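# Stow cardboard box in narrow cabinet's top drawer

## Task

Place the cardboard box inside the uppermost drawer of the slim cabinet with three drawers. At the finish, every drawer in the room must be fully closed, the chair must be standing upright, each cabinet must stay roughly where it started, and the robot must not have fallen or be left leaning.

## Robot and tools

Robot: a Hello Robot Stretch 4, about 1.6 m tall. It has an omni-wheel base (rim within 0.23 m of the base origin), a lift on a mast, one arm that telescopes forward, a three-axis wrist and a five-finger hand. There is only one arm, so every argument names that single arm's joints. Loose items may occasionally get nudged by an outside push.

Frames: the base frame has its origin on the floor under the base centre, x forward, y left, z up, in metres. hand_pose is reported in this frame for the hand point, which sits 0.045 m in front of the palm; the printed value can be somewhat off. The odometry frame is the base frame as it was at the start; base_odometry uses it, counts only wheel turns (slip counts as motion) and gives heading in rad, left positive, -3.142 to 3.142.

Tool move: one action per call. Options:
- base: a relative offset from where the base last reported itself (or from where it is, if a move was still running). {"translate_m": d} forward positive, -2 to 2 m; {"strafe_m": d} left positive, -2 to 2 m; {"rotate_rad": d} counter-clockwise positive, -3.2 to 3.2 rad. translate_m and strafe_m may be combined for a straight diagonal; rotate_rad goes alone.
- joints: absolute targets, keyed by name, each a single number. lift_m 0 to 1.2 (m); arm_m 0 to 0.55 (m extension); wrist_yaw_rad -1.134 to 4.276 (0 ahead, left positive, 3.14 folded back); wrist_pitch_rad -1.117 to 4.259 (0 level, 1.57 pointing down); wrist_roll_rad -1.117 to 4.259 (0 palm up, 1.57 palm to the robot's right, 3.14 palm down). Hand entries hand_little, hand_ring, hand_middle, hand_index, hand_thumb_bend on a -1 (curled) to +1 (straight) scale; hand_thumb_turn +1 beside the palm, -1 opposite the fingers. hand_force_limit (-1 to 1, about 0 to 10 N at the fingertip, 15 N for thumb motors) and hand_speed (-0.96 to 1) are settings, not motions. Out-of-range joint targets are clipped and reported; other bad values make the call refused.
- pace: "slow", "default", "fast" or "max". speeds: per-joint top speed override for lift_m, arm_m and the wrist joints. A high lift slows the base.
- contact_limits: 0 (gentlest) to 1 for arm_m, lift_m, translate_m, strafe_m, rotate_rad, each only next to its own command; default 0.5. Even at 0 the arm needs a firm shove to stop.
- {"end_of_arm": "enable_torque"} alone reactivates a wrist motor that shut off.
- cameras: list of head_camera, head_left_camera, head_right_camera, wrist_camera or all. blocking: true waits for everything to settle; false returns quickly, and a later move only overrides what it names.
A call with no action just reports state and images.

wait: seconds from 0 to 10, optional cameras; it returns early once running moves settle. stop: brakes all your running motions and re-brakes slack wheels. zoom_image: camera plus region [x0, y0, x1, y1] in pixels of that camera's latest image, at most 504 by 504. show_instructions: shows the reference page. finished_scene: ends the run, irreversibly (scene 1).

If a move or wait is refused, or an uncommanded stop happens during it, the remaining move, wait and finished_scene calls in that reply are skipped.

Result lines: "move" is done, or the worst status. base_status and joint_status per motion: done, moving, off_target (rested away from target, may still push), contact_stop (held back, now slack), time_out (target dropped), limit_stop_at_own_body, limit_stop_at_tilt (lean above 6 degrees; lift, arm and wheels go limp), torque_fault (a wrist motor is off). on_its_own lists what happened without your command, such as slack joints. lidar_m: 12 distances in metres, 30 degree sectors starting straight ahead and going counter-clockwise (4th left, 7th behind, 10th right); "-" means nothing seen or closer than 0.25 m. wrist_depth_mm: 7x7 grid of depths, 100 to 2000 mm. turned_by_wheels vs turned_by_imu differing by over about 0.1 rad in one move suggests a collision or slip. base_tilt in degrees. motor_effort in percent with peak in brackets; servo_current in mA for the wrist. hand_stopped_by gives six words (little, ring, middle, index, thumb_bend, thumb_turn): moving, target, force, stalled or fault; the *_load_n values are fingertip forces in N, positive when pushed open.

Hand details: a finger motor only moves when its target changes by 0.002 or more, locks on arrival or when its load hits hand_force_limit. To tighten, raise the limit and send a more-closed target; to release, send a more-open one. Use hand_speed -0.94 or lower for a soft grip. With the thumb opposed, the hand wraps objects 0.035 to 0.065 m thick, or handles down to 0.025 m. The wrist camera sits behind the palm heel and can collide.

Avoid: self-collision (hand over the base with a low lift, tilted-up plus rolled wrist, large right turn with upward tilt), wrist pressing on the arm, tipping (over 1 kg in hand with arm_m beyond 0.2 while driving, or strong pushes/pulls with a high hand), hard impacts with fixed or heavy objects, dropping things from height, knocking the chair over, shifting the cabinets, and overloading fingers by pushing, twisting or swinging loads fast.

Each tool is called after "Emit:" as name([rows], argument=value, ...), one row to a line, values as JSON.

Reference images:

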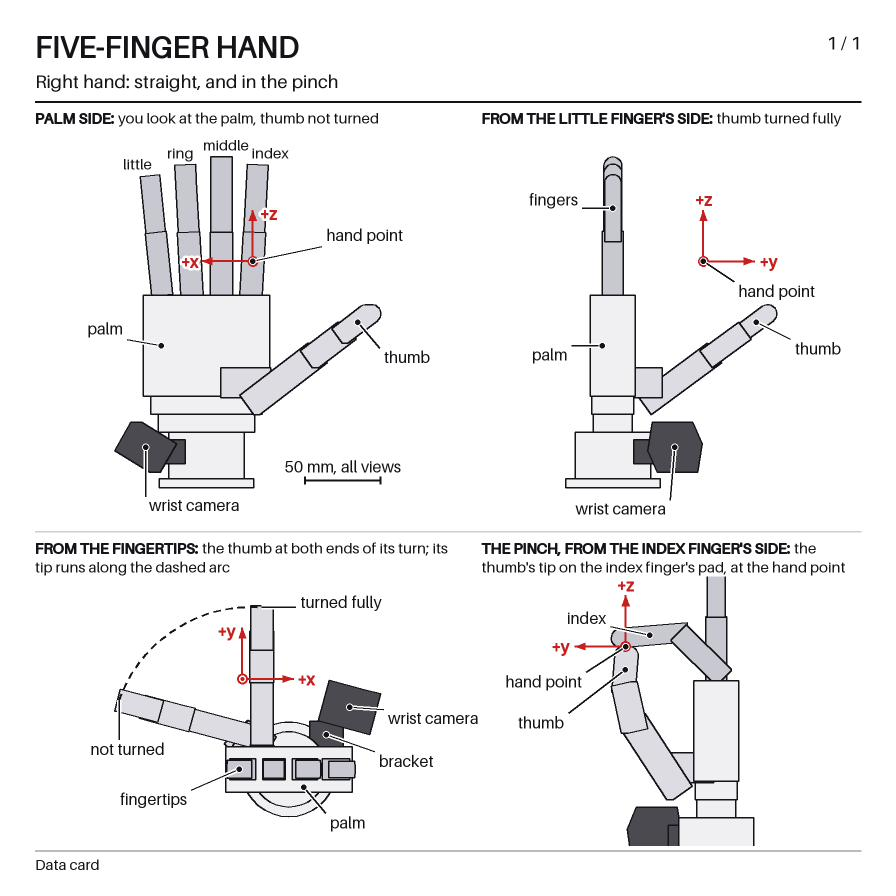

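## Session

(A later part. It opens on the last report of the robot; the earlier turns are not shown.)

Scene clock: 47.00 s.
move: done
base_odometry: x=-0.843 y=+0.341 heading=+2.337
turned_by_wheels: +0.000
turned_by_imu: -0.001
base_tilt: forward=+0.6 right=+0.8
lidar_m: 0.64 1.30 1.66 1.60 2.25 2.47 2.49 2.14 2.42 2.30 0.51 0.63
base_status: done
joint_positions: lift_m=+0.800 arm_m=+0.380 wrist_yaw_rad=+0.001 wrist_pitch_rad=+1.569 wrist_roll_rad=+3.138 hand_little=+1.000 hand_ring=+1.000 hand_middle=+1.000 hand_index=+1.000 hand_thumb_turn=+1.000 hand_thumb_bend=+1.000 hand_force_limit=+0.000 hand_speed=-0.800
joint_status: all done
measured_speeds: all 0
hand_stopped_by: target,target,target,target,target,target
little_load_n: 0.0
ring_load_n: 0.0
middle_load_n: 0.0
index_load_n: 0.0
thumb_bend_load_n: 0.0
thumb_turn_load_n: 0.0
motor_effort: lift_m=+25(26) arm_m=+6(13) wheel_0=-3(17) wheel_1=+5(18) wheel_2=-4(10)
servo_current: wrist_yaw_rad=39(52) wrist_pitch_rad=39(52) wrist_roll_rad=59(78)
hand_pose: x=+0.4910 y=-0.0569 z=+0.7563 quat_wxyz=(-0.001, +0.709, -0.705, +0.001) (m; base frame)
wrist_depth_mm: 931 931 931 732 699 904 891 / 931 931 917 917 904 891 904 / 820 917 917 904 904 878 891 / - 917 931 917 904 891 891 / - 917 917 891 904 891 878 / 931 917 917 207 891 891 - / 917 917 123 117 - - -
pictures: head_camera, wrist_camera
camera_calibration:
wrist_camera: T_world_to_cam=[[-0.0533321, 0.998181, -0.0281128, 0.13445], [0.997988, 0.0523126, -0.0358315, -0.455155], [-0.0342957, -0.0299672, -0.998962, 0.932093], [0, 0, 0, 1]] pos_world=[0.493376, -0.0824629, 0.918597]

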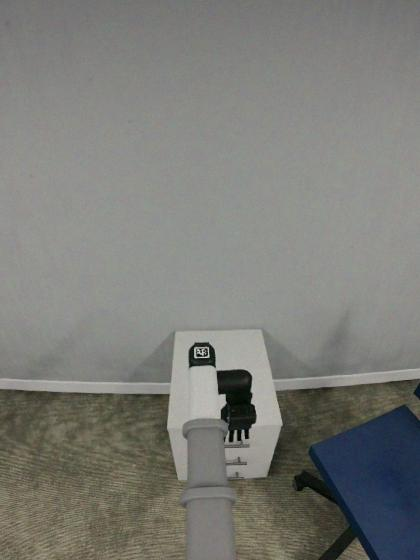

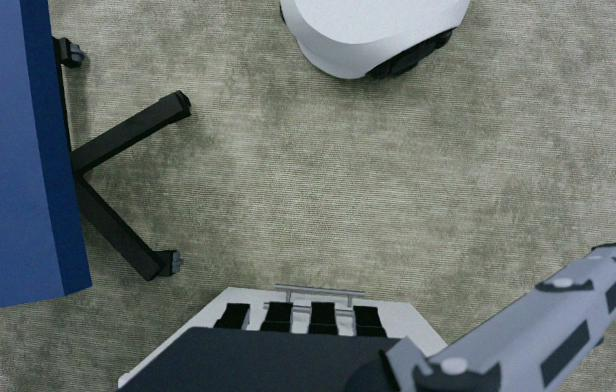

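Emit:
move(joints={"lift_m": 0.58, "arm_m": 0.40}, cameras=["head_camera","wrist_camera"])

Emit:
zoom_image(camera="wrist_camera", region=[110, 220, 470, 392])

Emit:
zoom_image(camera="head_camera", region=[140, 320, 300, 500])

Scene clock: 50.13 s.
move: done
base_odometry: x=-0.843 y=+0.341 heading=+2.337
turned_by_wheels: +0.000
turned_by_imu: +0.000
base_tilt: forward=+0.7 right=+0.8
lidar_m: 0.67 1.29 1.66 1.58 2.21 2.48 2.50 2.16 2.44 2.31 0.49 0.62
base_status: not commanded
joint_positions: lift_m=+0.580 arm_m=+0.400 wrist_yaw_rad=+0.001 wrist_pitch_rad=+1.569 wrist_roll_rad=+3.138 hand_little=+1.000 hand_ring=+1.000 hand_middle=+1.000 hand_index=+1.000 hand_thumb_turn=+1.000 hand_thumb_bend=+1.000 hand_force_limit=+0.000 hand_speed=-0.800
joint_status: all done
measured_speeds: all 0
hand_stopped_by: target,target,target,target,target,target
little_load_n: 0.0
ring_load_n: 0.0
middle_load_n: 0.0
index_load_n: 0.0
thumb_bend_load_n: 0.0
thumb_turn_load_n: 0.0
motor_effort: lift_m=+15(21) arm_m=+7(12) wheel_0=-4(4) wheel_1=+5(5) wheel_2=-4(5)
servo_current: wrist_yaw_rad=39(52) wrist_pitch_rad=46(52) wrist_roll_rad=46(65)
hand_pose: x=+0.5109 y=-0.0569 z=+0.5371 quat_wxyz=(-0.001, +0.709, -0.705, +0.001) (m; base frame)
wrist_depth_mm: 715 707 699 699 683 683 683 / 707 699 699 691 691 683 683 / 715 715 707 691 683 683 676 / 707 699 699 691 683 676 668 / 621 699 699 691 676 676 676 / 707 691 691 683 683 676 - / 707 699 123 117 - - -
pictures: head_camera, wrist_camera
camera_calibration:
wrist_camera: T_world_to_cam=[[-0.0533321, 0.998181, -0.0281128, 0.129354], [0.997988, 0.0523126, -0.0358315, -0.482969], [-0.0342957, -0.0299672, -0.998962, 0.713807], [0, 0, 0, 1]] pos_world=[0.513376, -0.0824629, 0.699397]

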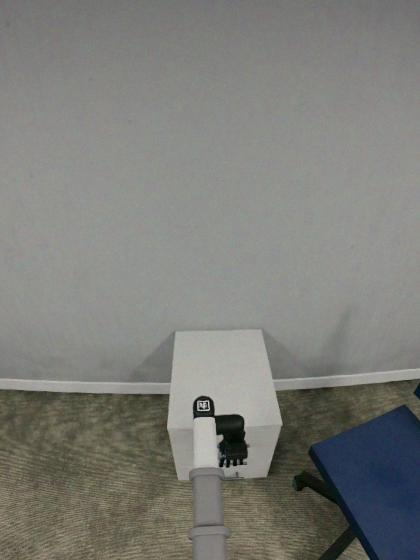

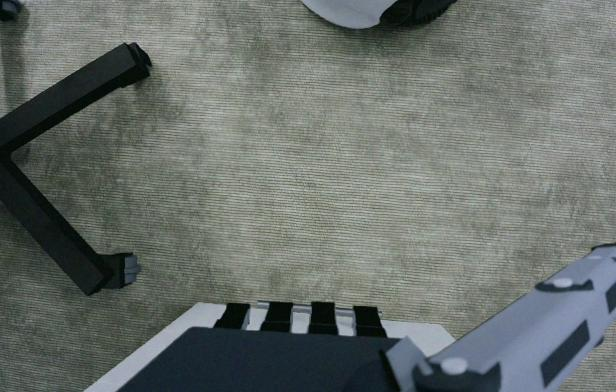

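Scaled by 1.400.

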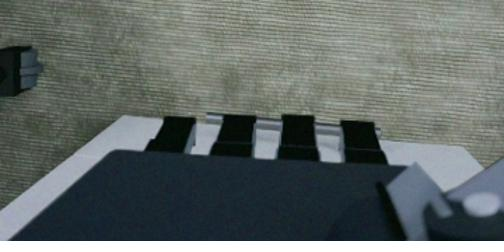

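Scaled by 2.800 from the camera's 420x560 image, which has a finer 1200x1600 frame.

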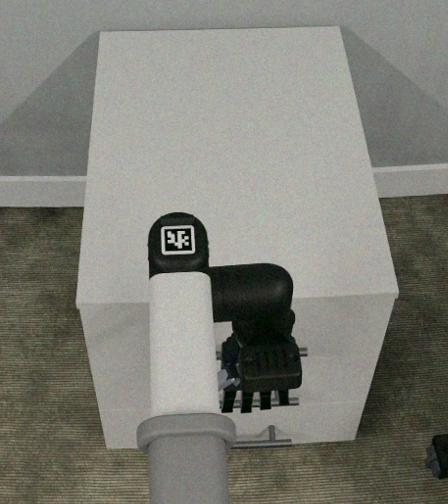

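Emit:
move(joints={"lift_m": 0.595, "arm_m": 0.47}, cameras=["head_camera","wrist_camera"])

Emit:
zoom_image(camera="wrist_camera", region=[190, 280, 410, 360])

Emit:
zoom_image(camera="head_camera", region=[190, 380, 290, 480])

Scene clock: 52.53 s.
move: done
base_odometry: x=-0.843 y=+0.341 heading=+2.337
turned_by_wheels: +0.000
turned_by_imu: +0.000
base_tilt: forward=+0.7 right=+0.8
lidar_m: 0.65 1.28 1.62 1.59 2.26 2.50 2.50 2.17 2.42 2.29 0.49 0.62
base_status: not commanded
joint_positions: lift_m=+0.595 arm_m=+0.470 wrist_yaw_rad=+0.001 wrist_pitch_rad=+1.569 wrist_roll_rad=+3.138 hand_little=+1.000 hand_ring=+1.000 hand_middle=+1.000 hand_index=+1.000 hand_thumb_turn=+1.000 hand_thumb_bend=+1.000 hand_force_limit=+0.000 hand_speed=-0.800
joint_status: all done
measured_speeds: all 0
hand_stopped_by: target,target,target,target,target,target
little_load_n: 0.0
ring_load_n: 0.0
middle_load_n: 0.0
index_load_n: 0.0
thumb_bend_load_n: 0.0
thumb_turn_load_n: 0.0
motor_effort: lift_m=+26(28) arm_m=+7(10) wheel_0=-4(4) wheel_1=+5(5) wheel_2=-4(5)
servo_current: wrist_yaw_rad=39(52) wrist_pitch_rad=39(52) wrist_roll_rad=65(72)
hand_pose: x=+0.5809 y=-0.0569 z=+0.5512 quat_wxyz=(-0.001, +0.709, -0.705, +0.001) (m; base frame)
wrist_depth_mm: 732 647 723 707 707 699 691 / 634 732 715 715 699 691 699 / 723 723 715 707 707 699 691 / 723 715 715 707 707 691 683 / 715 715 707 707 691 699 691 / 723 715 202 204 271 691 - / - - 123 117 - - -
pictures: head_camera, wrist_camera
camera_calibration:
wrist_camera: T_world_to_cam=[[-0.0533321, 0.998181, -0.0281128, 0.133484], [0.997988, 0.0523126, -0.0358315, -0.552323], [-0.0342957, -0.0299672, -0.998962, 0.730293], [0, 0, 0, 1]] pos_world=[0.583376, -0.0824629, 0.713497]

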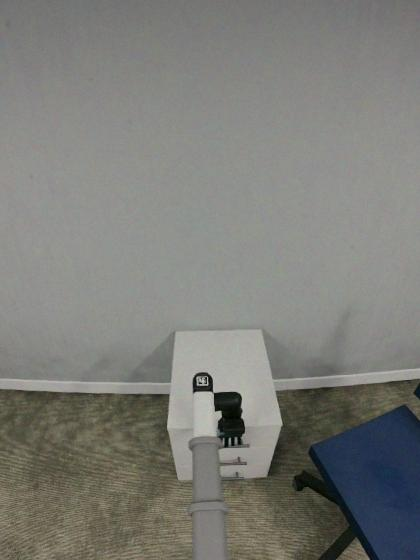

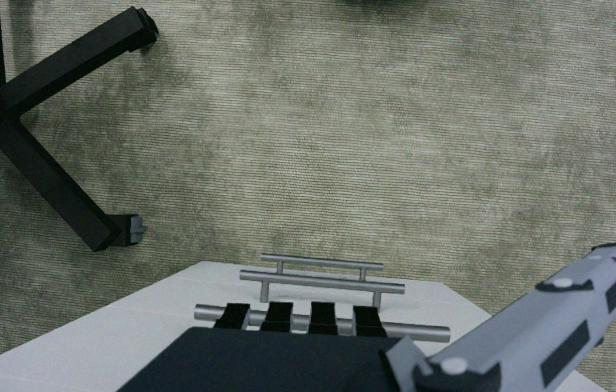

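Scaled by 2.291.

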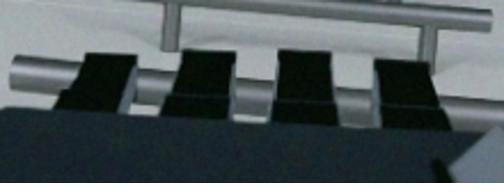

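Scaled by 5.040 from the camera's 420x560 image, which has a finer 1200x1600 frame.

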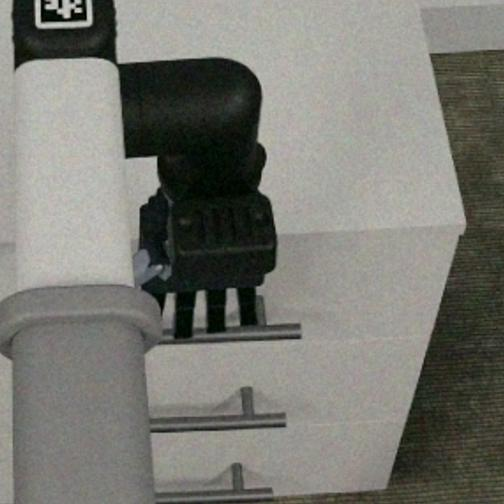

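Emit:
move(base={"strafe_m": 0.012}, joints={"arm_m": 0.501}, pace="slow", cameras=["head_camera","wrist_camera"])

Emit:
zoom_image(camera="wrist_camera", region=[190, 280, 410, 360])

Emit:
zoom_image(camera="head_camera", region=[200, 400, 280, 480])

Scene clock: 54.97 s.
move: done
base_odometry: x=-0.851 y=+0.333 heading=+2.337
turned_by_wheels: +0.000
turned_by_imu: +0.000
base_tilt: forward=+0.6 right=+0.8
lidar_m: 0.67 1.28 1.63 1.56 2.23 2.49 2.49 2.19 2.43 2.30 0.52 0.63
base_status: done
joint_positions: lift_m=+0.595 arm_m=+0.501 wrist_yaw_rad=+0.001 wrist_pitch_rad=+1.569 wrist_roll_rad=+3.138 hand_little=+1.000 hand_ring=+1.000 hand_middle=+1.000 hand_index=+1.000 hand_thumb_turn=+1.000 hand_thumb_bend=+1.000 hand_force_limit=+0.000 hand_speed=-0.800
joint_status: all done
measured_speeds: all 0
hand_stopped_by: target,target,target,target,target,target
little_load_n: 0.0
ring_load_n: 0.0
middle_load_n: 0.0
index_load_n: 0.0
thumb_bend_load_n: 0.5
thumb_turn_load_n: 0.0
motor_effort: lift_m=+26(26) arm_m=+6(11) wheel_0=-7(12) wheel_1=+7(12) wheel_2=+0(5)
servo_current: wrist_yaw_rad=46(52) wrist_pitch_rad=46(52) wrist_roll_rad=65(65)
hand_pose: x=+0.6119 y=-0.0569 z=+0.5512 quat_wxyz=(-0.001, +0.709, -0.705, +0.001) (m; base frame)
wrist_depth_mm: 640 723 715 707 715 699 699 / 723 723 715 707 699 699 691 / 723 723 715 707 699 699 691 / 723 715 715 715 691 691 683 / 715 707 707 585 699 691 683 / - - 182 204 272 - - / 190 189 123 117 - - -
pictures: head_camera, wrist_camera
camera_calibration:
wrist_camera: T_world_to_cam=[[-0.0533321, 0.998181, -0.0281128, 0.135137], [0.997988, 0.0523126, -0.0358315, -0.583261], [-0.0342957, -0.0299672, -0.998962, 0.731356], [0, 0, 0, 1]] pos_world=[0.614376, -0.0824629, 0.713497]

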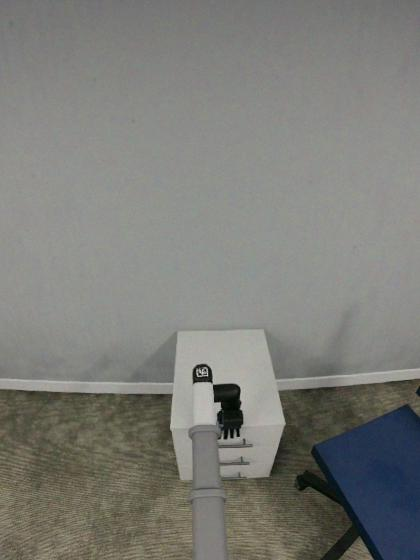

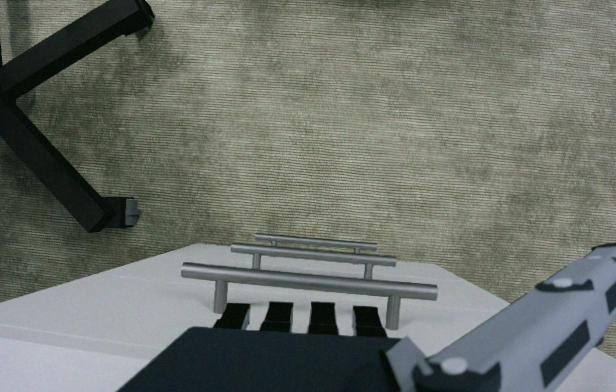

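Scaled by 2.291.

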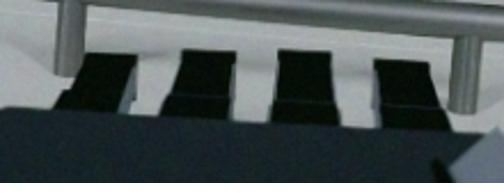

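Scaled by 6.300 from the camera's 420x560 image, which has a finer 1200x1600 frame.

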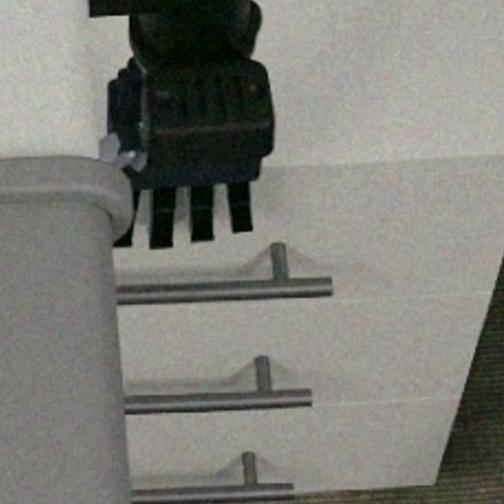

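Emit:
move(base={"rotate_rad": -0.03}, joints={"arm_m": 0.45}, pace="slow")

Emit:
move(base={"strafe_m": 0.023}, joints={"wrist_pitch_rad": 1.45}, pace="slow")

Emit:
move(joints={"arm_m": 0.47}, pace="slow", cameras=["head_camera","wrist_camera"])

Emit:
zoom_image(camera="wrist_camera", region=[190, 260, 450, 360])

Emit:
zoom_image(camera="head_camera", region=[200, 400, 280, 480])

Scene clock: 58.67 s.
move: done
base_odometry: x=-0.851 y=+0.333 heading=+2.308
turned_by_wheels: -0.029
turned_by_imu: -0.029
base_tilt: forward=+0.6 right=+0.8
lidar_m: 0.65 1.28 1.66 1.57 2.25 2.41 2.49 2.13 2.45 2.31 0.51 0.62
base_status: done
joint_positions: lift_m=+0.595 arm_m=+0.450 wrist_yaw_rad=+0.001 wrist_pitch_rad=+1.569 wrist_roll_rad=+3.138 hand_little=+1.000 hand_ring=+1.000 hand_middle=+1.000 hand_index=+1.000 hand_thumb_turn=+1.000 hand_thumb_bend=+1.000 hand_force_limit=+0.000 hand_speed=-0.800
joint_status: all done
measured_speeds: all 0
hand_stopped_by: target,target,target,target,target,target
little_load_n: 0.0
ring_load_n: 0.0
middle_load_n: 0.0
index_load_n: -0.5
thumb_bend_load_n: 0.0
thumb_turn_load_n: 0.0
motor_effort: lift_m=+26(26) arm_m=-6(11) wheel_0=+3(6) wheel_1=+3(9) wheel_2=+3(6)
servo_current: wrist_yaw_rad=33(46) wrist_pitch_rad=52(52) wrist_roll_rad=39(72)
hand_pose: x=+0.5613 y=-0.0569 z=+0.5512 quat_wxyz=(-0.001, +0.709, -0.705, +0.001) (m; base frame)
wrist_depth_mm: 741 732 723 707 707 707 691 / 621 723 707 707 699 699 691 / 732 715 715 715 699 691 683 / 621 715 715 707 699 691 691 / 723 723 707 699 691 691 683 / 715 715 182 204 421 691 - / 715 - 123 117 - - -
pictures: none

Scene clock: 59.83 s.
move: done
base_odometry: x=-0.868 y=+0.318 heading=+2.308
turned_by_wheels: +0.000
turned_by_imu: +0.000
base_tilt: forward=+0.7 right=+0.8
lidar_m: 0.63 1.25 1.65 1.54 2.24 2.30 2.47 2.18 2.47 2.33 0.52 0.64
base_status: done
joint_positions: lift_m=+0.595 arm_m=+0.450 wrist_yaw_rad=+0.001 wrist_pitch_rad=+1.452 wrist_roll_rad=+3.138 hand_little=+1.000 hand_ring=+1.000 hand_middle=+1.000 hand_index=+1.000 hand_thumb_turn=+1.000 hand_thumb_bend=+1.000 hand_force_limit=+0.000 hand_speed=-0.800
joint_status: all done
measured_speeds: all 0
hand_stopped_by: target,target,target,target,target,target
little_load_n: 0.0
ring_load_n: 0.0
middle_load_n: 0.0
index_load_n: 0.0
thumb_bend_load_n: 0.0
thumb_turn_load_n: 0.0
motor_effort: lift_m=+26(26) arm_m=-6(7) wheel_0=-6(13) wheel_1=+6(14) wheel_2=+0(2)
servo_current: wrist_yaw_rad=39(46) wrist_pitch_rad=46(72) wrist_roll_rad=46(72)
hand_pose: x=+0.5875 y=-0.0569 z=+0.5458 quat_wxyz=(-0.042, +0.708, -0.704, +0.042) (m; base frame)
wrist_depth_mm: 597 691 691 676 668 668 661 / 707 707 699 683 683 668 661 / 715 707 699 691 683 683 676 / 723 715 707 707 699 683 683 / 723 723 715 707 699 699 691 / 741 - 279 186 273 - - / - - 123 117 - - -
pictures: none

Scene clock: 61.00 s.
move: done
base_odometry: x=-0.868 y=+0.318 heading=+2.308
turned_by_wheels: +0.000
turned_by_imu: +0.000
base_tilt: forward=+0.7 right=+0.7
lidar_m: 0.66 1.29 1.62 1.54 2.26 2.33 2.50 2.18 2.49 2.35 0.52 0.63
base_status: not commanded
joint_positions: lift_m=+0.595 arm_m=+0.470 wrist_yaw_rad=+0.001 wrist_pitch_rad=+1.452 wrist_roll_rad=+3.138 hand_little=+1.000 hand_ring=+1.000 hand_middle=+1.000 hand_index=+1.000 hand_thumb_turn=+1.000 hand_thumb_bend=+1.000 hand_force_limit=+0.000 hand_speed=-0.800
joint_status: all done
measured_speeds: all 0
hand_stopped_by: target,target,target,target,target,target
little_load_n: 0.0
ring_load_n: 0.0
middle_load_n: 0.0
index_load_n: 0.0
thumb_bend_load_n: -0.5
thumb_turn_load_n: 0.0
motor_effort: lift_m=+26(26) arm_m=+6(13) wheel_0=-6(6) wheel_1=+6(7) wheel_2=+0(1)
servo_current: wrist_yaw_rad=46(52) wrist_pitch_rad=39(52) wrist_roll_rad=52(85)
hand_pose: x=+0.6072 y=-0.0569 z=+0.5458 quat_wxyz=(-0.042, +0.708, -0.704, +0.042) (m; base frame)
wrist_depth_mm: 597 699 691 683 676 668 661 / 707 699 691 676 676 668 668 / 715 715 707 691 683 683 676 / 723 715 707 699 691 683 676 / 723 723 433 449 691 691 691 / - - 189 204 273 - - / 196 195 123 117 - - -
pictures: head_camera, wrist_camera
camera_calibration:
wrist_camera: T_world_to_cam=[[-0.0495085, 0.998197, -0.0339318, 0.135555], [0.995355, 0.052119, 0.0809429, -0.640856], [0.0825655, -0.0297668, -0.996141, 0.653299], [0, 0, 0, 1]] pos_world=[0.590651, -0.0824637, 0.70725]

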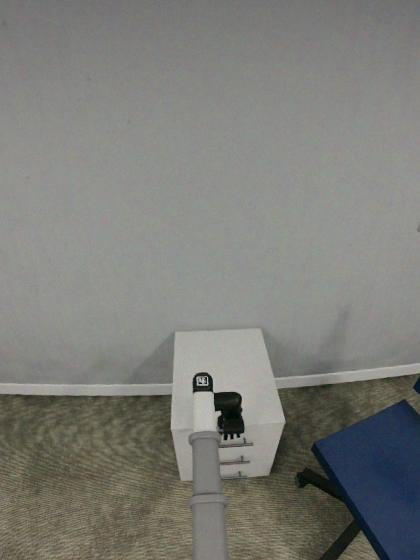

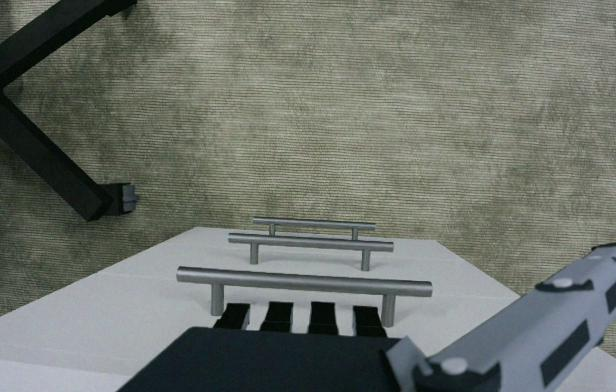

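Scaled by 1.938.

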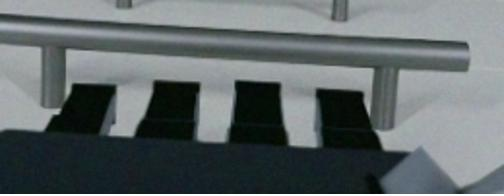

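Scaled by 6.300 from the camera's 420x560 image, which has a finer 1200x1600 frame.

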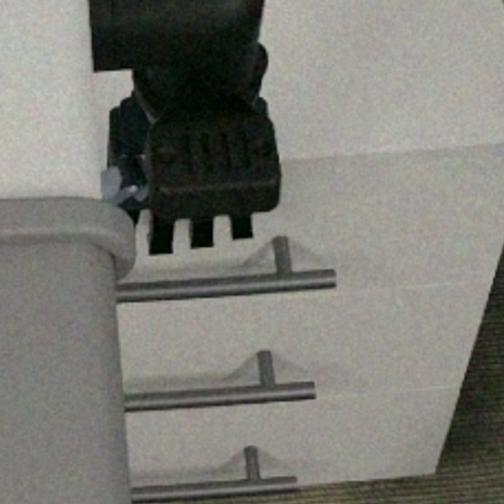

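Emit:
move(joints={"lift_m": 0.573}, pace="slow", contact_limits={"lift_m": 0.1}, cameras=["head_camera","wrist_camera"])

Emit:
zoom_image(camera="wrist_camera", region=[190, 280, 330, 350])

Emit:
zoom_image(camera="wrist_camera", region=[310, 280, 450, 350])

Emit:
zoom_image(camera="head_camera", region=[210, 420, 270, 470])

Scene clock: 63.90 s.
move: done
base_odometry: x=-0.868 y=+0.318 heading=+2.308
turned_by_wheels: +0.000
turned_by_imu: +0.000
base_tilt: forward=+0.6 right=+0.7
lidar_m: 0.67 1.29 1.64 1.56 2.25 2.32 2.51 2.17 2.45 2.35 0.55 0.63
base_status: not commanded
joint_positions: lift_m=+0.573 arm_m=+0.470 wrist_yaw_rad=+0.001 wrist_pitch_rad=+1.452 wrist_roll_rad=+3.138 hand_little=+1.000 hand_ring=+1.000 hand_middle=+1.000 hand_index=+1.000 hand_thumb_turn=+1.000 hand_thumb_bend=+1.000 hand_force_limit=+0.000 hand_speed=-0.800
joint_status: all done
measured_speeds: all 0
hand_stopped_by: target,target,target,target,target,target
little_load_n: 0.0
ring_load_n: 0.0
middle_load_n: 0.0
index_load_n: 0.0
thumb_bend_load_n: 0.0
thumb_turn_load_n: 0.0
motor_effort: lift_m=+15(24) arm_m=+6(7) wheel_0=-6(6) wheel_1=+7(7) wheel_2=+0(1)
servo_current: wrist_yaw_rad=46(46) wrist_pitch_rad=52(52) wrist_roll_rad=52(85)
contact_limits: lift_m 0.1
hand_pose: x=+0.6072 y=-0.0569 z=+0.5246 quat_wxyz=(-0.042, +0.708, -0.704, +0.042) (m; base frame)
wrist_depth_mm: 591 676 661 654 654 654 640 / 691 683 668 661 661 654 647 / 691 683 676 668 668 661 654 / 699 683 691 676 668 668 661 / 707 699 691 559 559 676 668 / - - 256 254 253 - - / - - 123 117 - - -
pictures: head_camera, wrist_camera
camera_calibration:
wrist_camera: T_world_to_cam=[[-0.0495085, 0.998197, -0.0339318, 0.134836], [0.995355, 0.052119, 0.0809429, -0.63914], [0.0825655, -0.0297668, -0.996141, 0.63218], [0, 0, 0, 1]] pos_world=[0.590651, -0.0824637, 0.68605]

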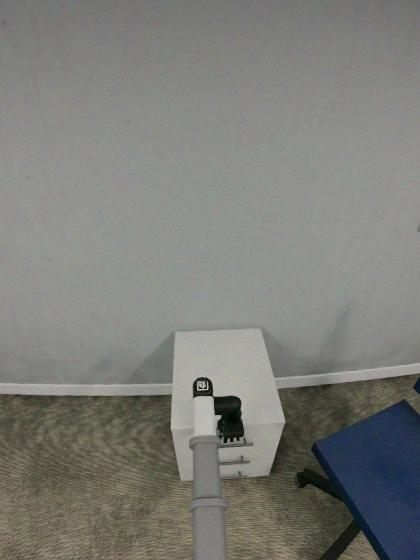

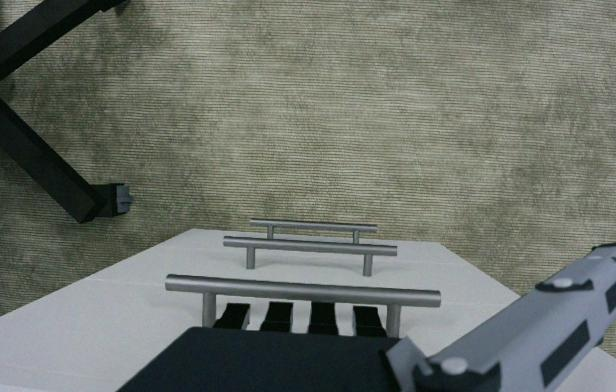

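Scaled by 3.600.

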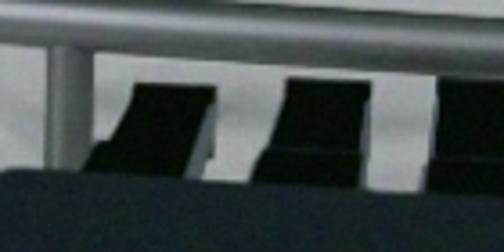

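Scaled by 3.600.

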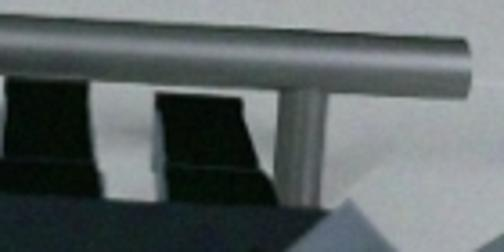

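Scaled by 8.400 from the camera's 420x560 image, which has a finer 1200x1600 frame.

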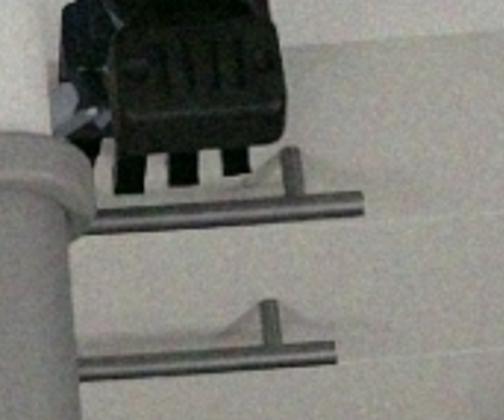

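Emit:
move(joints={"arm_m": 0.481}, pace="slow")

Emit:
move(joints={"lift_m": 0.545}, pace="slow", contact_limits={"lift_m": 0.1}, cameras=["head_camera","wrist_camera"])

Emit:
zoom_image(camera="wrist_camera", region=[190, 270, 450, 350])

Emit:
zoom_image(camera="head_camera", region=[210, 420, 270, 470])

Scene clock: 66.57 s.
move: done
base_odometry: x=-0.868 y=+0.318 heading=+2.308
turned_by_wheels: +0.000
turned_by_imu: +0.000
base_tilt: forward=+0.7 right=+0.7
lidar_m: 0.67 1.27 1.61 1.54 2.24 2.32 2.50 2.18 2.49 2.34 0.56 0.63
base_status: not commanded
joint_positions: lift_m=+0.573 arm_m=+0.481 wrist_yaw_rad=+0.001 wrist_pitch_rad=+1.452 wrist_roll_rad=+3.138 hand_little=+1.000 hand_ring=+1.000 hand_middle=+1.000 hand_index=+1.000 hand_thumb_turn=+1.000 hand_thumb_bend=+1.000 hand_force_limit=+0.000 hand_speed=-0.800
joint_status: all done
measured_speeds: all 0
hand_stopped_by: target,target,target,target,target,target
little_load_n: 0.0
ring_load_n: 0.0
middle_load_n: 0.0
index_load_n: 0.0
thumb_bend_load_n: 0.0
thumb_turn_load_n: 0.0
motor_effort: lift_m=+15(16) arm_m=+6(11) wheel_0=-6(6) wheel_1=+7(7) wheel_2=+0(1)
servo_current: wrist_yaw_rad=39(46) wrist_pitch_rad=39(52) wrist_roll_rad=59(59)
contact_limits: lift_m 0.1
hand_pose: x=+0.6182 y=-0.0569 z=+0.5246 quat_wxyz=(-0.042, +0.708, -0.704, +0.042) (m; base frame)
wrist_depth_mm: 603 668 668 654 647 647 640 / 683 676 676 668 661 654 647 / 691 683 676 668 668 661 647 / 699 691 683 683 668 668 661 / 707 699 258 407 404 676 661 / - - 189 187 251 - - / 177 175 123 117 - - -
pictures: none

Scene clock: 67.60 s.
move: done
base_odometry: x=-0.868 y=+0.318 heading=+2.308
turned_by_wheels: +0.000
turned_by_imu: +0.000
base_tilt: forward=+0.7 right=+0.8
lidar_m: 0.66 1.27 1.61 1.55 2.25 2.30 2.49 2.16 2.47 2.33 0.55 0.64
base_status: not commanded
joint_positions: lift_m=+0.545 arm_m=+0.481 wrist_yaw_rad=+0.001 wrist_pitch_rad=+1.452 wrist_roll_rad=+3.138 hand_little=+1.000 hand_ring=+1.000 hand_middle=+1.000 hand_index=+1.000 hand_thumb_turn=+1.000 hand_thumb_bend=+1.000 hand_force_limit=+0.000 hand_speed=-0.800
joint_status: all done
measured_speeds: all 0
hand_stopped_by: target,target,target,target,target,target
little_load_n: 0.0
ring_load_n: 0.0
middle_load_n: 0.0
index_load_n: 0.0
thumb_bend_load_n: -0.5
thumb_turn_load_n: 0.0
motor_effort: lift_m=+16(17) arm_m=+6(7) wheel_0=-6(6) wheel_1=+6(7) wheel_2=+0(1)
servo_current: wrist_yaw_rad=46(46) wrist_pitch_rad=39(52) wrist_roll_rad=46(78)
contact_limits: lift_m 0.1
hand_pose: x=+0.6182 y=-0.0569 z=+0.4966 quat_wxyz=(-0.042, +0.708, -0.704, +0.042) (m; base frame)
wrist_depth_mm: 647 640 640 634 627 621 615 / 647 647 647 640 640 627 621 / 661 654 654 640 640 634 627 / 661 654 661 647 647 634 627 / 683 668 384 466 535 640 634 / - - 226 225 224 - - / - - 123 117 - - -
pictures: head_camera, wrist_camera
camera_calibration:
wrist_camera: T_world_to_cam=[[-0.0495085, 0.998197, -0.0339318, 0.134431], [0.995355, 0.052119, 0.0809429, -0.647822], [0.0825655, -0.0297668, -0.996141, 0.60338], [0, 0, 0, 1]] pos_world=[0.601651, -0.0824637, 0.65805]

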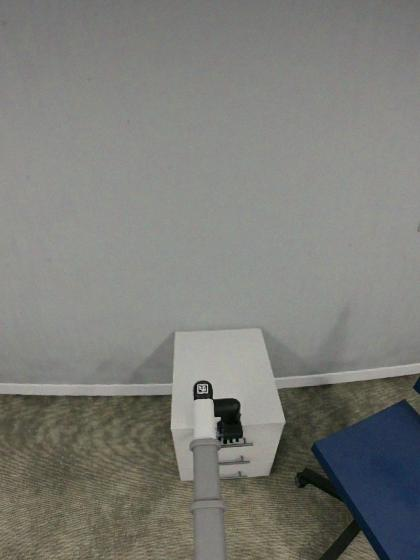

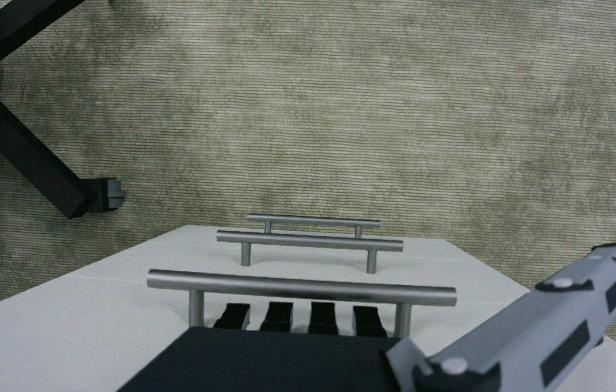

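Scaled by 1.938.

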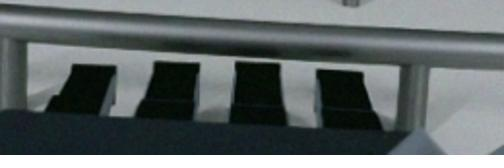

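Scaled by 8.400 from the camera's 420x560 image, which has a finer 1200x1600 frame.

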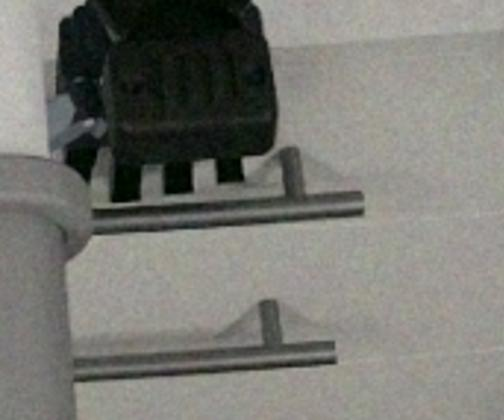

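Emit:
move(joints={"lift_m": 0.518}, pace="slow", contact_limits={"lift_m": 0.1}, cameras=["head_camera","wrist_camera"])

Emit:
zoom_image(camera="wrist_camera", region=[150, 250, 450, 350])

Emit:
zoom_image(camera="head_camera", region=[210, 420, 270, 470])

Scene clock: 69.07 s.
move: done
base_odometry: x=-0.868 y=+0.318 heading=+2.308
turned_by_wheels: +0.000
turned_by_imu: +0.000
base_tilt: forward=+0.7 right=+0.8
lidar_m: 0.66 1.28 1.65 1.53 2.21 2.30 2.50 2.17 2.48 2.34 0.53 0.61
base_status: not commanded
joint_positions: lift_m=+0.518 arm_m=+0.481 wrist_yaw_rad=+0.001 wrist_pitch_rad=+1.451 wrist_roll_rad=+3.138 hand_little=+1.000 hand_ring=+1.000 hand_middle=+1.000 hand_index=+1.000 hand_thumb_turn=+1.000 hand_thumb_bend=+1.000 hand_force_limit=+0.000 hand_speed=-0.800
joint_status: all done
measured_speeds: all 0
hand_stopped_by: target,target,target,target,target,target
little_load_n: 0.0
ring_load_n: 0.0
middle_load_n: 0.0
index_load_n: 0.0
thumb_bend_load_n: 0.0
thumb_turn_load_n: 0.0
motor_effort: lift_m=+15(18) arm_m=+6(7) wheel_0=-6(6) wheel_1=+7(7) wheel_2=+0(1)
servo_current: wrist_yaw_rad=46(46) wrist_pitch_rad=39(52) wrist_roll_rad=33(72)
contact_limits: lift_m 0.1
hand_pose: x=+0.6183 y=-0.0569 z=+0.4696 quat_wxyz=(-0.042, +0.708, -0.704, +0.042) (m; base frame)
wrist_depth_mm: 621 615 609 597 597 585 585 / 627 621 615 609 603 597 591 / 634 634 627 615 615 609 609 / 564 634 634 627 621 615 603 / 654 634 357 353 508 615 615 / - - 202 199 198 329 - / - - 123 117 - - -
pictures: head_camera, wrist_camera
camera_calibration:
wrist_camera: T_world_to_cam=[[-0.0494895, 0.998197, -0.0339545, 0.133522], [0.995315, 0.0521168, 0.0814394, -0.646025], [0.0830622, -0.0297651, -0.9961, 0.576152], [0, 0, 0, 1]] pos_world=[0.60175, -0.0824637, 0.631051]

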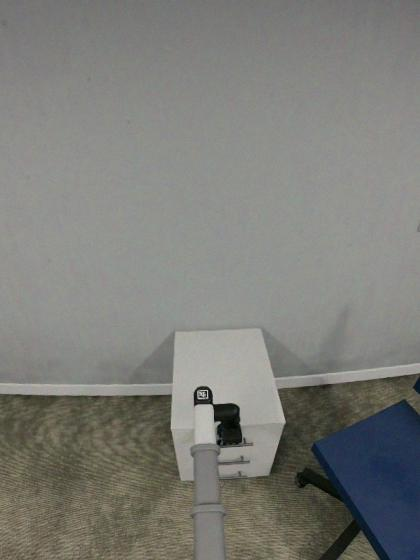

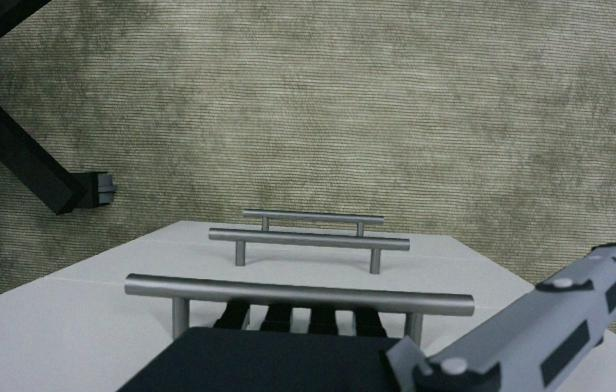

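Scaled by 1.680.

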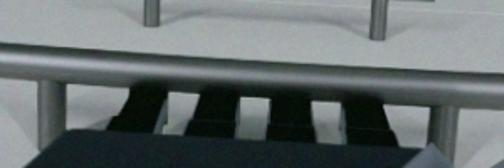

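Scaled by 8.400 from the camera's 420x560 image, which has a finer 1200x1600 frame.

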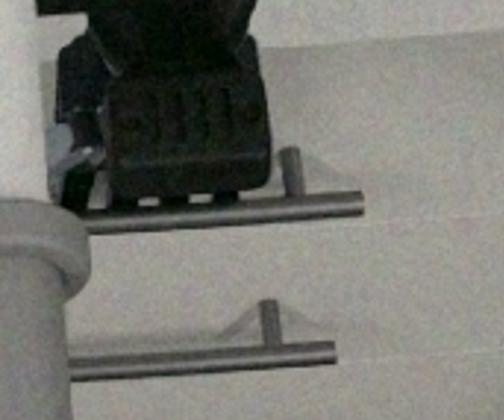

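Emit:
move(joints={"arm_m": 0.40}, pace="slow", cameras=["head_camera","wrist_camera"])

Scene clock: 71.50 s.
move: done
base_odometry: x=-0.868 y=+0.318 heading=+2.308
turned_by_wheels: +0.000
turned_by_imu: +0.000
base_tilt: forward=+0.6 right=+0.8
lidar_m: 0.60 1.27 1.61 1.56 2.21 2.29 2.47 2.17 2.48 2.33 0.53 0.63
base_status: not commanded
joint_positions: lift_m=+0.518 arm_m=+0.400 wrist_yaw_rad=+0.001 wrist_pitch_rad=+1.448 wrist_roll_rad=+3.138 hand_little=+1.000 hand_ring=+1.000 hand_middle=+1.000 hand_index=+1.000 hand_thumb_turn=+1.000 hand_thumb_bend=+1.000 hand_force_limit=+0.000 hand_speed=-0.800
joint_status: all done
measured_speeds: all 0
hand_stopped_by: target,target,target,target,target,target
little_load_n: 0.0
ring_load_n: 0.0
middle_load_n: 0.0
index_load_n: 0.0
thumb_bend_load_n: 0.0
thumb_turn_load_n: 0.0
motor_effort: lift_m=+16(16) arm_m=-7(11) wheel_0=-6(6) wheel_1=+6(7) wheel_2=+0(1)
servo_current: wrist_yaw_rad=39(46) wrist_pitch_rad=52(52) wrist_roll_rad=46(72)
contact_limits: lift_m 0.1
hand_pose: x=+0.5385 y=-0.0568 z=+0.4694 quat_wxyz=(-0.043, +0.707, -0.704, +0.043) (m; base frame)
wrist_depth_mm: 530 615 609 597 597 591 580 / 621 621 615 609 603 597 585 / 634 621 621 621 609 609 603 / 640 634 634 627 621 615 609 / 654 647 640 634 634 621 621 / - - 202 199 199 627 - / - - 123 117 - - -
pictures: head_camera, wrist_camera
camera_calibration:
wrist_camera: T_world_to_cam=[[-0.0488805, 0.998223, -0.034071, 0.129196], [0.995072, 0.0516159, 0.0846636, -0.567932], [0.0862718, -0.0297647, -0.995827, 0.580796], [0, 0, 0, 1]] pos_world=[0.521342, -0.0823648, 0.630857]

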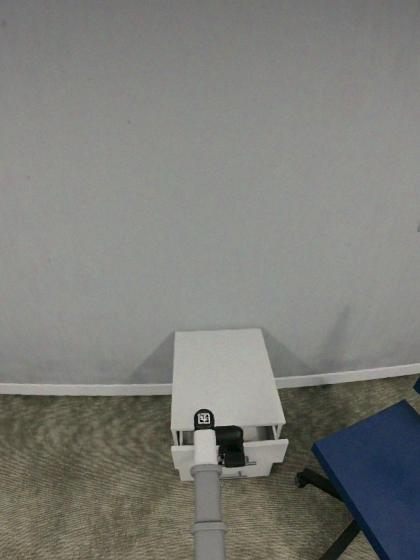

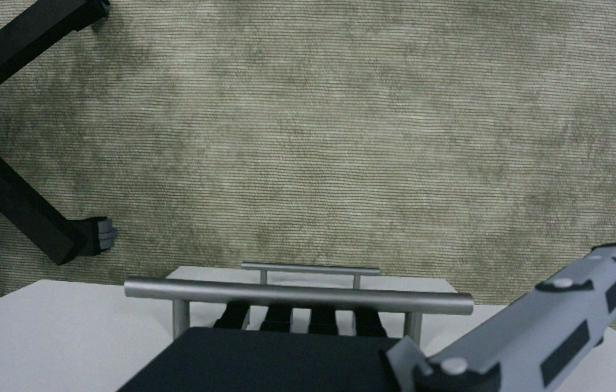

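Emit:
move(joints={"arm_m": 0.13}, speeds={"arm_m": 0.13}, cameras=["head_camera","wrist_camera"])

Scene clock: 74.50 s.
move: done
base_odometry: x=-0.868 y=+0.318 heading=+2.308
turned_by_wheels: +0.000
turned_by_imu: +0.000
base_tilt: forward=+0.6 right=+0.7
lidar_m: 0.33 0.36 1.62 1.54 2.23 2.31 2.49 2.15 2.48 2.34 0.55 0.40
base_status: not commanded
joint_positions: lift_m=+0.518 arm_m=+0.130 wrist_yaw_rad=+0.001 wrist_pitch_rad=+1.448 wrist_roll_rad=+3.138 hand_little=+1.000 hand_ring=+1.000 hand_middle=+1.000 hand_index=+1.000 hand_thumb_turn=+1.000 hand_thumb_bend=+1.000 hand_force_limit=+0.000 hand_speed=-0.800
joint_status: all done
measured_speeds: all 0
hand_stopped_by: target,target,target,target,target,target
little_load_n: 0.0
ring_load_n: 0.0
middle_load_n: 0.0
index_load_n: 0.5
thumb_bend_load_n: 0.0
thumb_turn_load_n: 0.0
motor_effort: lift_m=+16(16) arm_m=-7(12) wheel_0=-6(6) wheel_1=+6(6) wheel_2=+0(1)
servo_current: wrist_yaw_rad=39(46) wrist_pitch_rad=39(52) wrist_roll_rad=59(72)
contact_limits: lift_m 0.1
hand_pose: x=+0.2685 y=-0.0568 z=+0.4694 quat_wxyz=(-0.043, +0.707, -0.704, +0.043) (m; base frame)
wrist_depth_mm: 621 615 603 394 392 389 574 / 634 615 609 436 399 402 591 / 634 627 621 615 615 603 603 / 539 640 627 627 621 615 609 / 654 654 640 634 634 627 621 / - - 204 202 201 627 - / - - 123 117 - - -
pictures: head_camera, wrist_camera
camera_calibration:
wrist_camera: T_world_to_cam=[[-0.0488805, 0.998223, -0.034071, 0.115998], [0.995072, 0.0516159, 0.0846636, -0.299262], [0.0862718, -0.0297647, -0.995827, 0.60409], [0, 0, 0, 1]] pos_world=[0.251342, -0.0823648, 0.630857]

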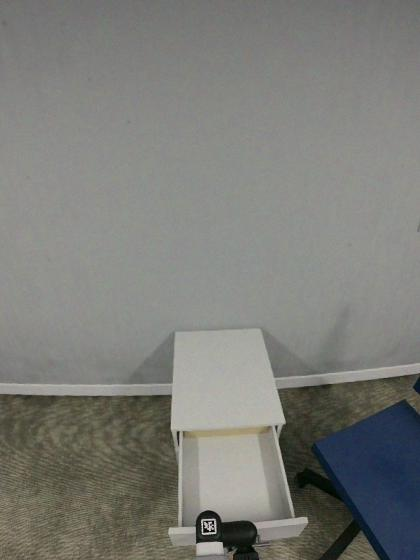

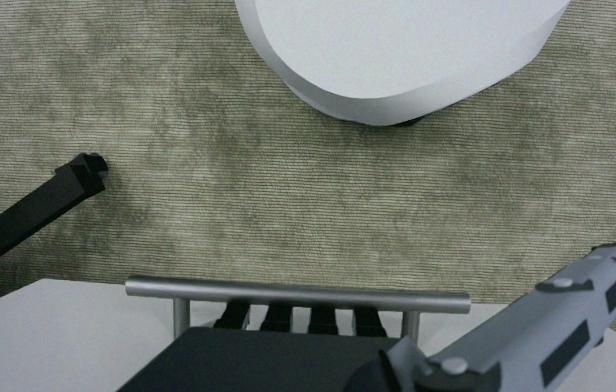

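Emit:
move(joints={"arm_m": 0.134}, pace="slow")

Emit:
move(joints={"lift_m": 0.60}, speeds={"lift_m": 0.15})

Emit:
move(joints={"lift_m": 0.85, "arm_m": 0.0}, cameras=["head_camera","head_left_camera","wrist_camera"])

Emit:
zoom_image(camera="head_camera", region=[140, 400, 340, 560])

Scene clock: 75.57 s.
move: done
base_odometry: x=-0.868 y=+0.318 heading=+2.308
turned_by_wheels: +0.000
turned_by_imu: +0.000
base_tilt: forward=+0.6 right=+0.8
lidar_m: 0.35 0.37 1.64 1.55 2.24 2.31 2.49 2.18 2.48 2.33 0.55 0.40
base_status: not commanded
joint_positions: lift_m=+0.518 arm_m=+0.134 wrist_yaw_rad=+0.001 wrist_pitch_rad=+1.449 wrist_roll_rad=+3.138 hand_little=+1.000 hand_ring=+1.000 hand_middle=+1.000 hand_index=+1.000 hand_thumb_turn=+1.000 hand_thumb_bend=+1.000 hand_force_limit=+0.000 hand_speed=-0.800
joint_status: all done
measured_speeds: all 0
hand_stopped_by: target,target,target,target,target,target
little_load_n: 0.0
ring_load_n: 0.0
middle_load_n: 0.0
index_load_n: 0.0
thumb_bend_load_n: 0.0
thumb_turn_load_n: 0.0
motor_effort: lift_m=+16(16) arm_m=+7(9) wheel_0=-6(6) wheel_1=+6(6) wheel_2=+0(1)
servo_current: wrist_yaw_rad=46(46) wrist_pitch_rad=46(52) wrist_roll_rad=39(52)
contact_limits: lift_m 0.1
hand_pose: x=+0.2719 y=-0.0568 z=+0.4695 quat_wxyz=(-0.043, +0.707, -0.704, +0.043) (m; base frame)
wrist_depth_mm: 621 615 609 399 394 392 580 / 627 621 621 424 402 402 591 / 640 634 627 621 615 609 603 / 539 640 627 627 621 615 615 / 654 647 640 640 627 627 615 / - - 204 203 201 634 - / - - 123 117 - - -
pictures: none

Scene clock: 76.90 s.
move: done
base_odometry: x=-0.868 y=+0.318 heading=+2.308
turned_by_wheels: +0.000
turned_by_imu: +0.000
base_tilt: forward=+0.6 right=+0.7
lidar_m: 0.33 0.34 1.61 1.55 2.21 2.30 2.49 2.17 2.49 2.35 0.55 0.35
base_status: not commanded
joint_positions: lift_m=+0.600 arm_m=+0.134 wrist_yaw_rad=+0.001 wrist_pitch_rad=+1.449 wrist_roll_rad=+3.138 hand_little=+1.000 hand_ring=+1.000 hand_middle=+1.000 hand_index=+1.000 hand_thumb_turn=+1.000 hand_thumb_bend=+1.000 hand_force_limit=+0.000 hand_speed=-0.800
joint_status: all done
measured_speeds: all 0
hand_stopped_by: target,target,target,target,target,target
little_load_n: 0.0
ring_load_n: 0.0
middle_load_n: 0.0
index_load_n: 0.0
thumb_bend_load_n: 0.0
thumb_turn_load_n: 0.0
motor_effort: lift_m=+26(29) arm_m=+6(7) wheel_0=-6(6) wheel_1=+6(6) wheel_2=+0(1)
servo_current: wrist_yaw_rad=39(46) wrist_pitch_rad=39(52) wrist_roll_rad=52(72)
hand_pose: x=+0.2719 y=-0.0568 z=+0.5507 quat_wxyz=(-0.043, +0.707, -0.704, +0.043) (m; base frame)
wrist_depth_mm: 699 699 699 480 477 469 661 / 715 699 699 484 484 484 668 / 723 707 707 699 691 691 676 / 723 723 715 707 699 699 676 / 741 723 723 715 707 707 699 / - - 189 183 - - - / 291 - 123 117 - - -
pictures: none

Scene clock: 79.00 s.
move: done
base_odometry: x=-0.868 y=+0.318 heading=+2.308
turned_by_wheels: +0.000
turned_by_imu: +0.000
base_tilt: forward=+0.6 right=+0.7
lidar_m: 0.31 0.35 1.62 1.55 2.21 2.30 2.50 2.18 2.47 2.34 0.55 0.35
base_status: not commanded
joint_positions: lift_m=+0.850 arm_m=+0.000 wrist_yaw_rad=+0.001 wrist_pitch_rad=+1.449 wrist_roll_rad=+3.138 hand_little=+1.000 hand_ring=+1.000 hand_middle=+1.000 hand_index=+1.000 hand_thumb_turn=+1.000 hand_thumb_bend=+1.000 hand_force_limit=+0.000 hand_speed=-0.800
joint_status: all done
measured_speeds: all 0
hand_stopped_by: target,target,target,target,target,target
little_load_n: 0.0
ring_load_n: 0.0
middle_load_n: 0.0
index_load_n: 0.0
thumb_bend_load_n: 0.0
thumb_turn_load_n: 0.0
motor_effort: lift_m=+26(32) arm_m=-6(9) wheel_0=-6(6) wheel_1=+6(6) wheel_2=+0(1)
servo_current: wrist_yaw_rad=46(52) wrist_pitch_rad=46(52) wrist_roll_rad=46(78)
hand_pose: x=+0.1381 y=-0.0568 z=+0.8007 quat_wxyz=(-0.043, +0.707, -0.704, +0.043) (m; base frame)
wrist_depth_mm: 960 946 931 723 715 917 904 / 960 960 946 732 723 917 917 / 976 960 946 741 732 931 931 / 976 991 976 960 750 946 946 / 991 991 991 976 960 946 931 / 866 991 991 976 960 960 - / - 1008 123 117 - - -
pictures: head_camera, head_left_camera, wrist_camera
camera_calibration:
wrist_camera: T_world_to_cam=[[-0.0489299, 0.998223, -0.0340082, 0.120872], [0.995181, 0.051621, 0.0833648, -0.196618], [0.0849722, -0.0297653, -0.995939, 0.945493], [0, 0, 0, 1]] pos_world=[0.121244, -0.0823648, 0.962155]

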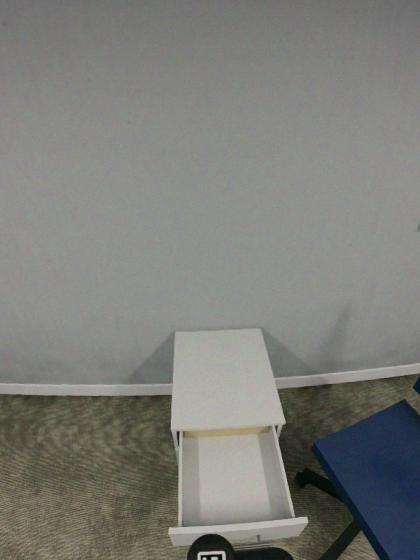

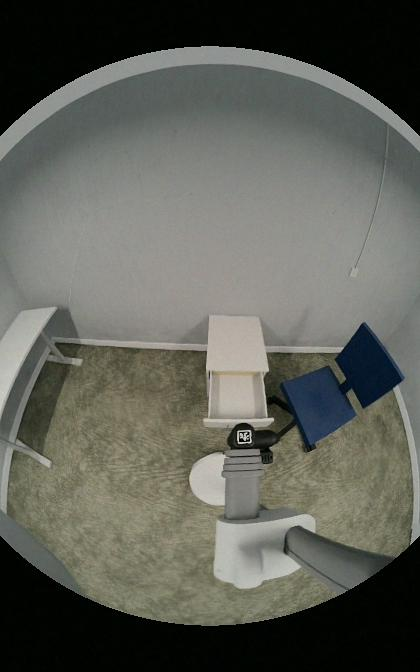

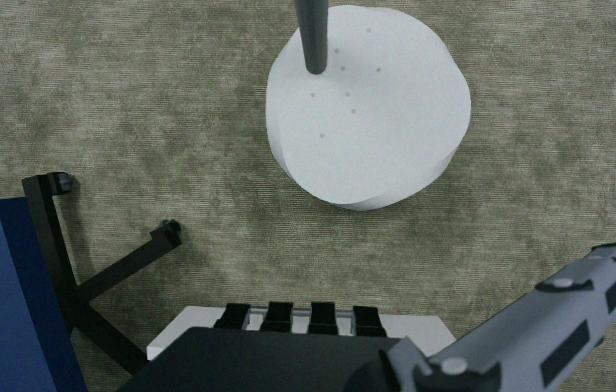

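Scaled by 2.520 from the camera's 420x560 image, which has a finer 1200x1600 frame.

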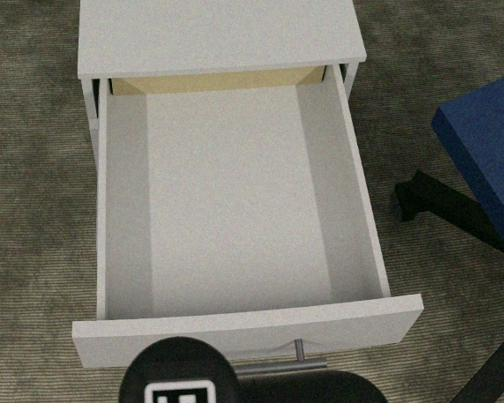

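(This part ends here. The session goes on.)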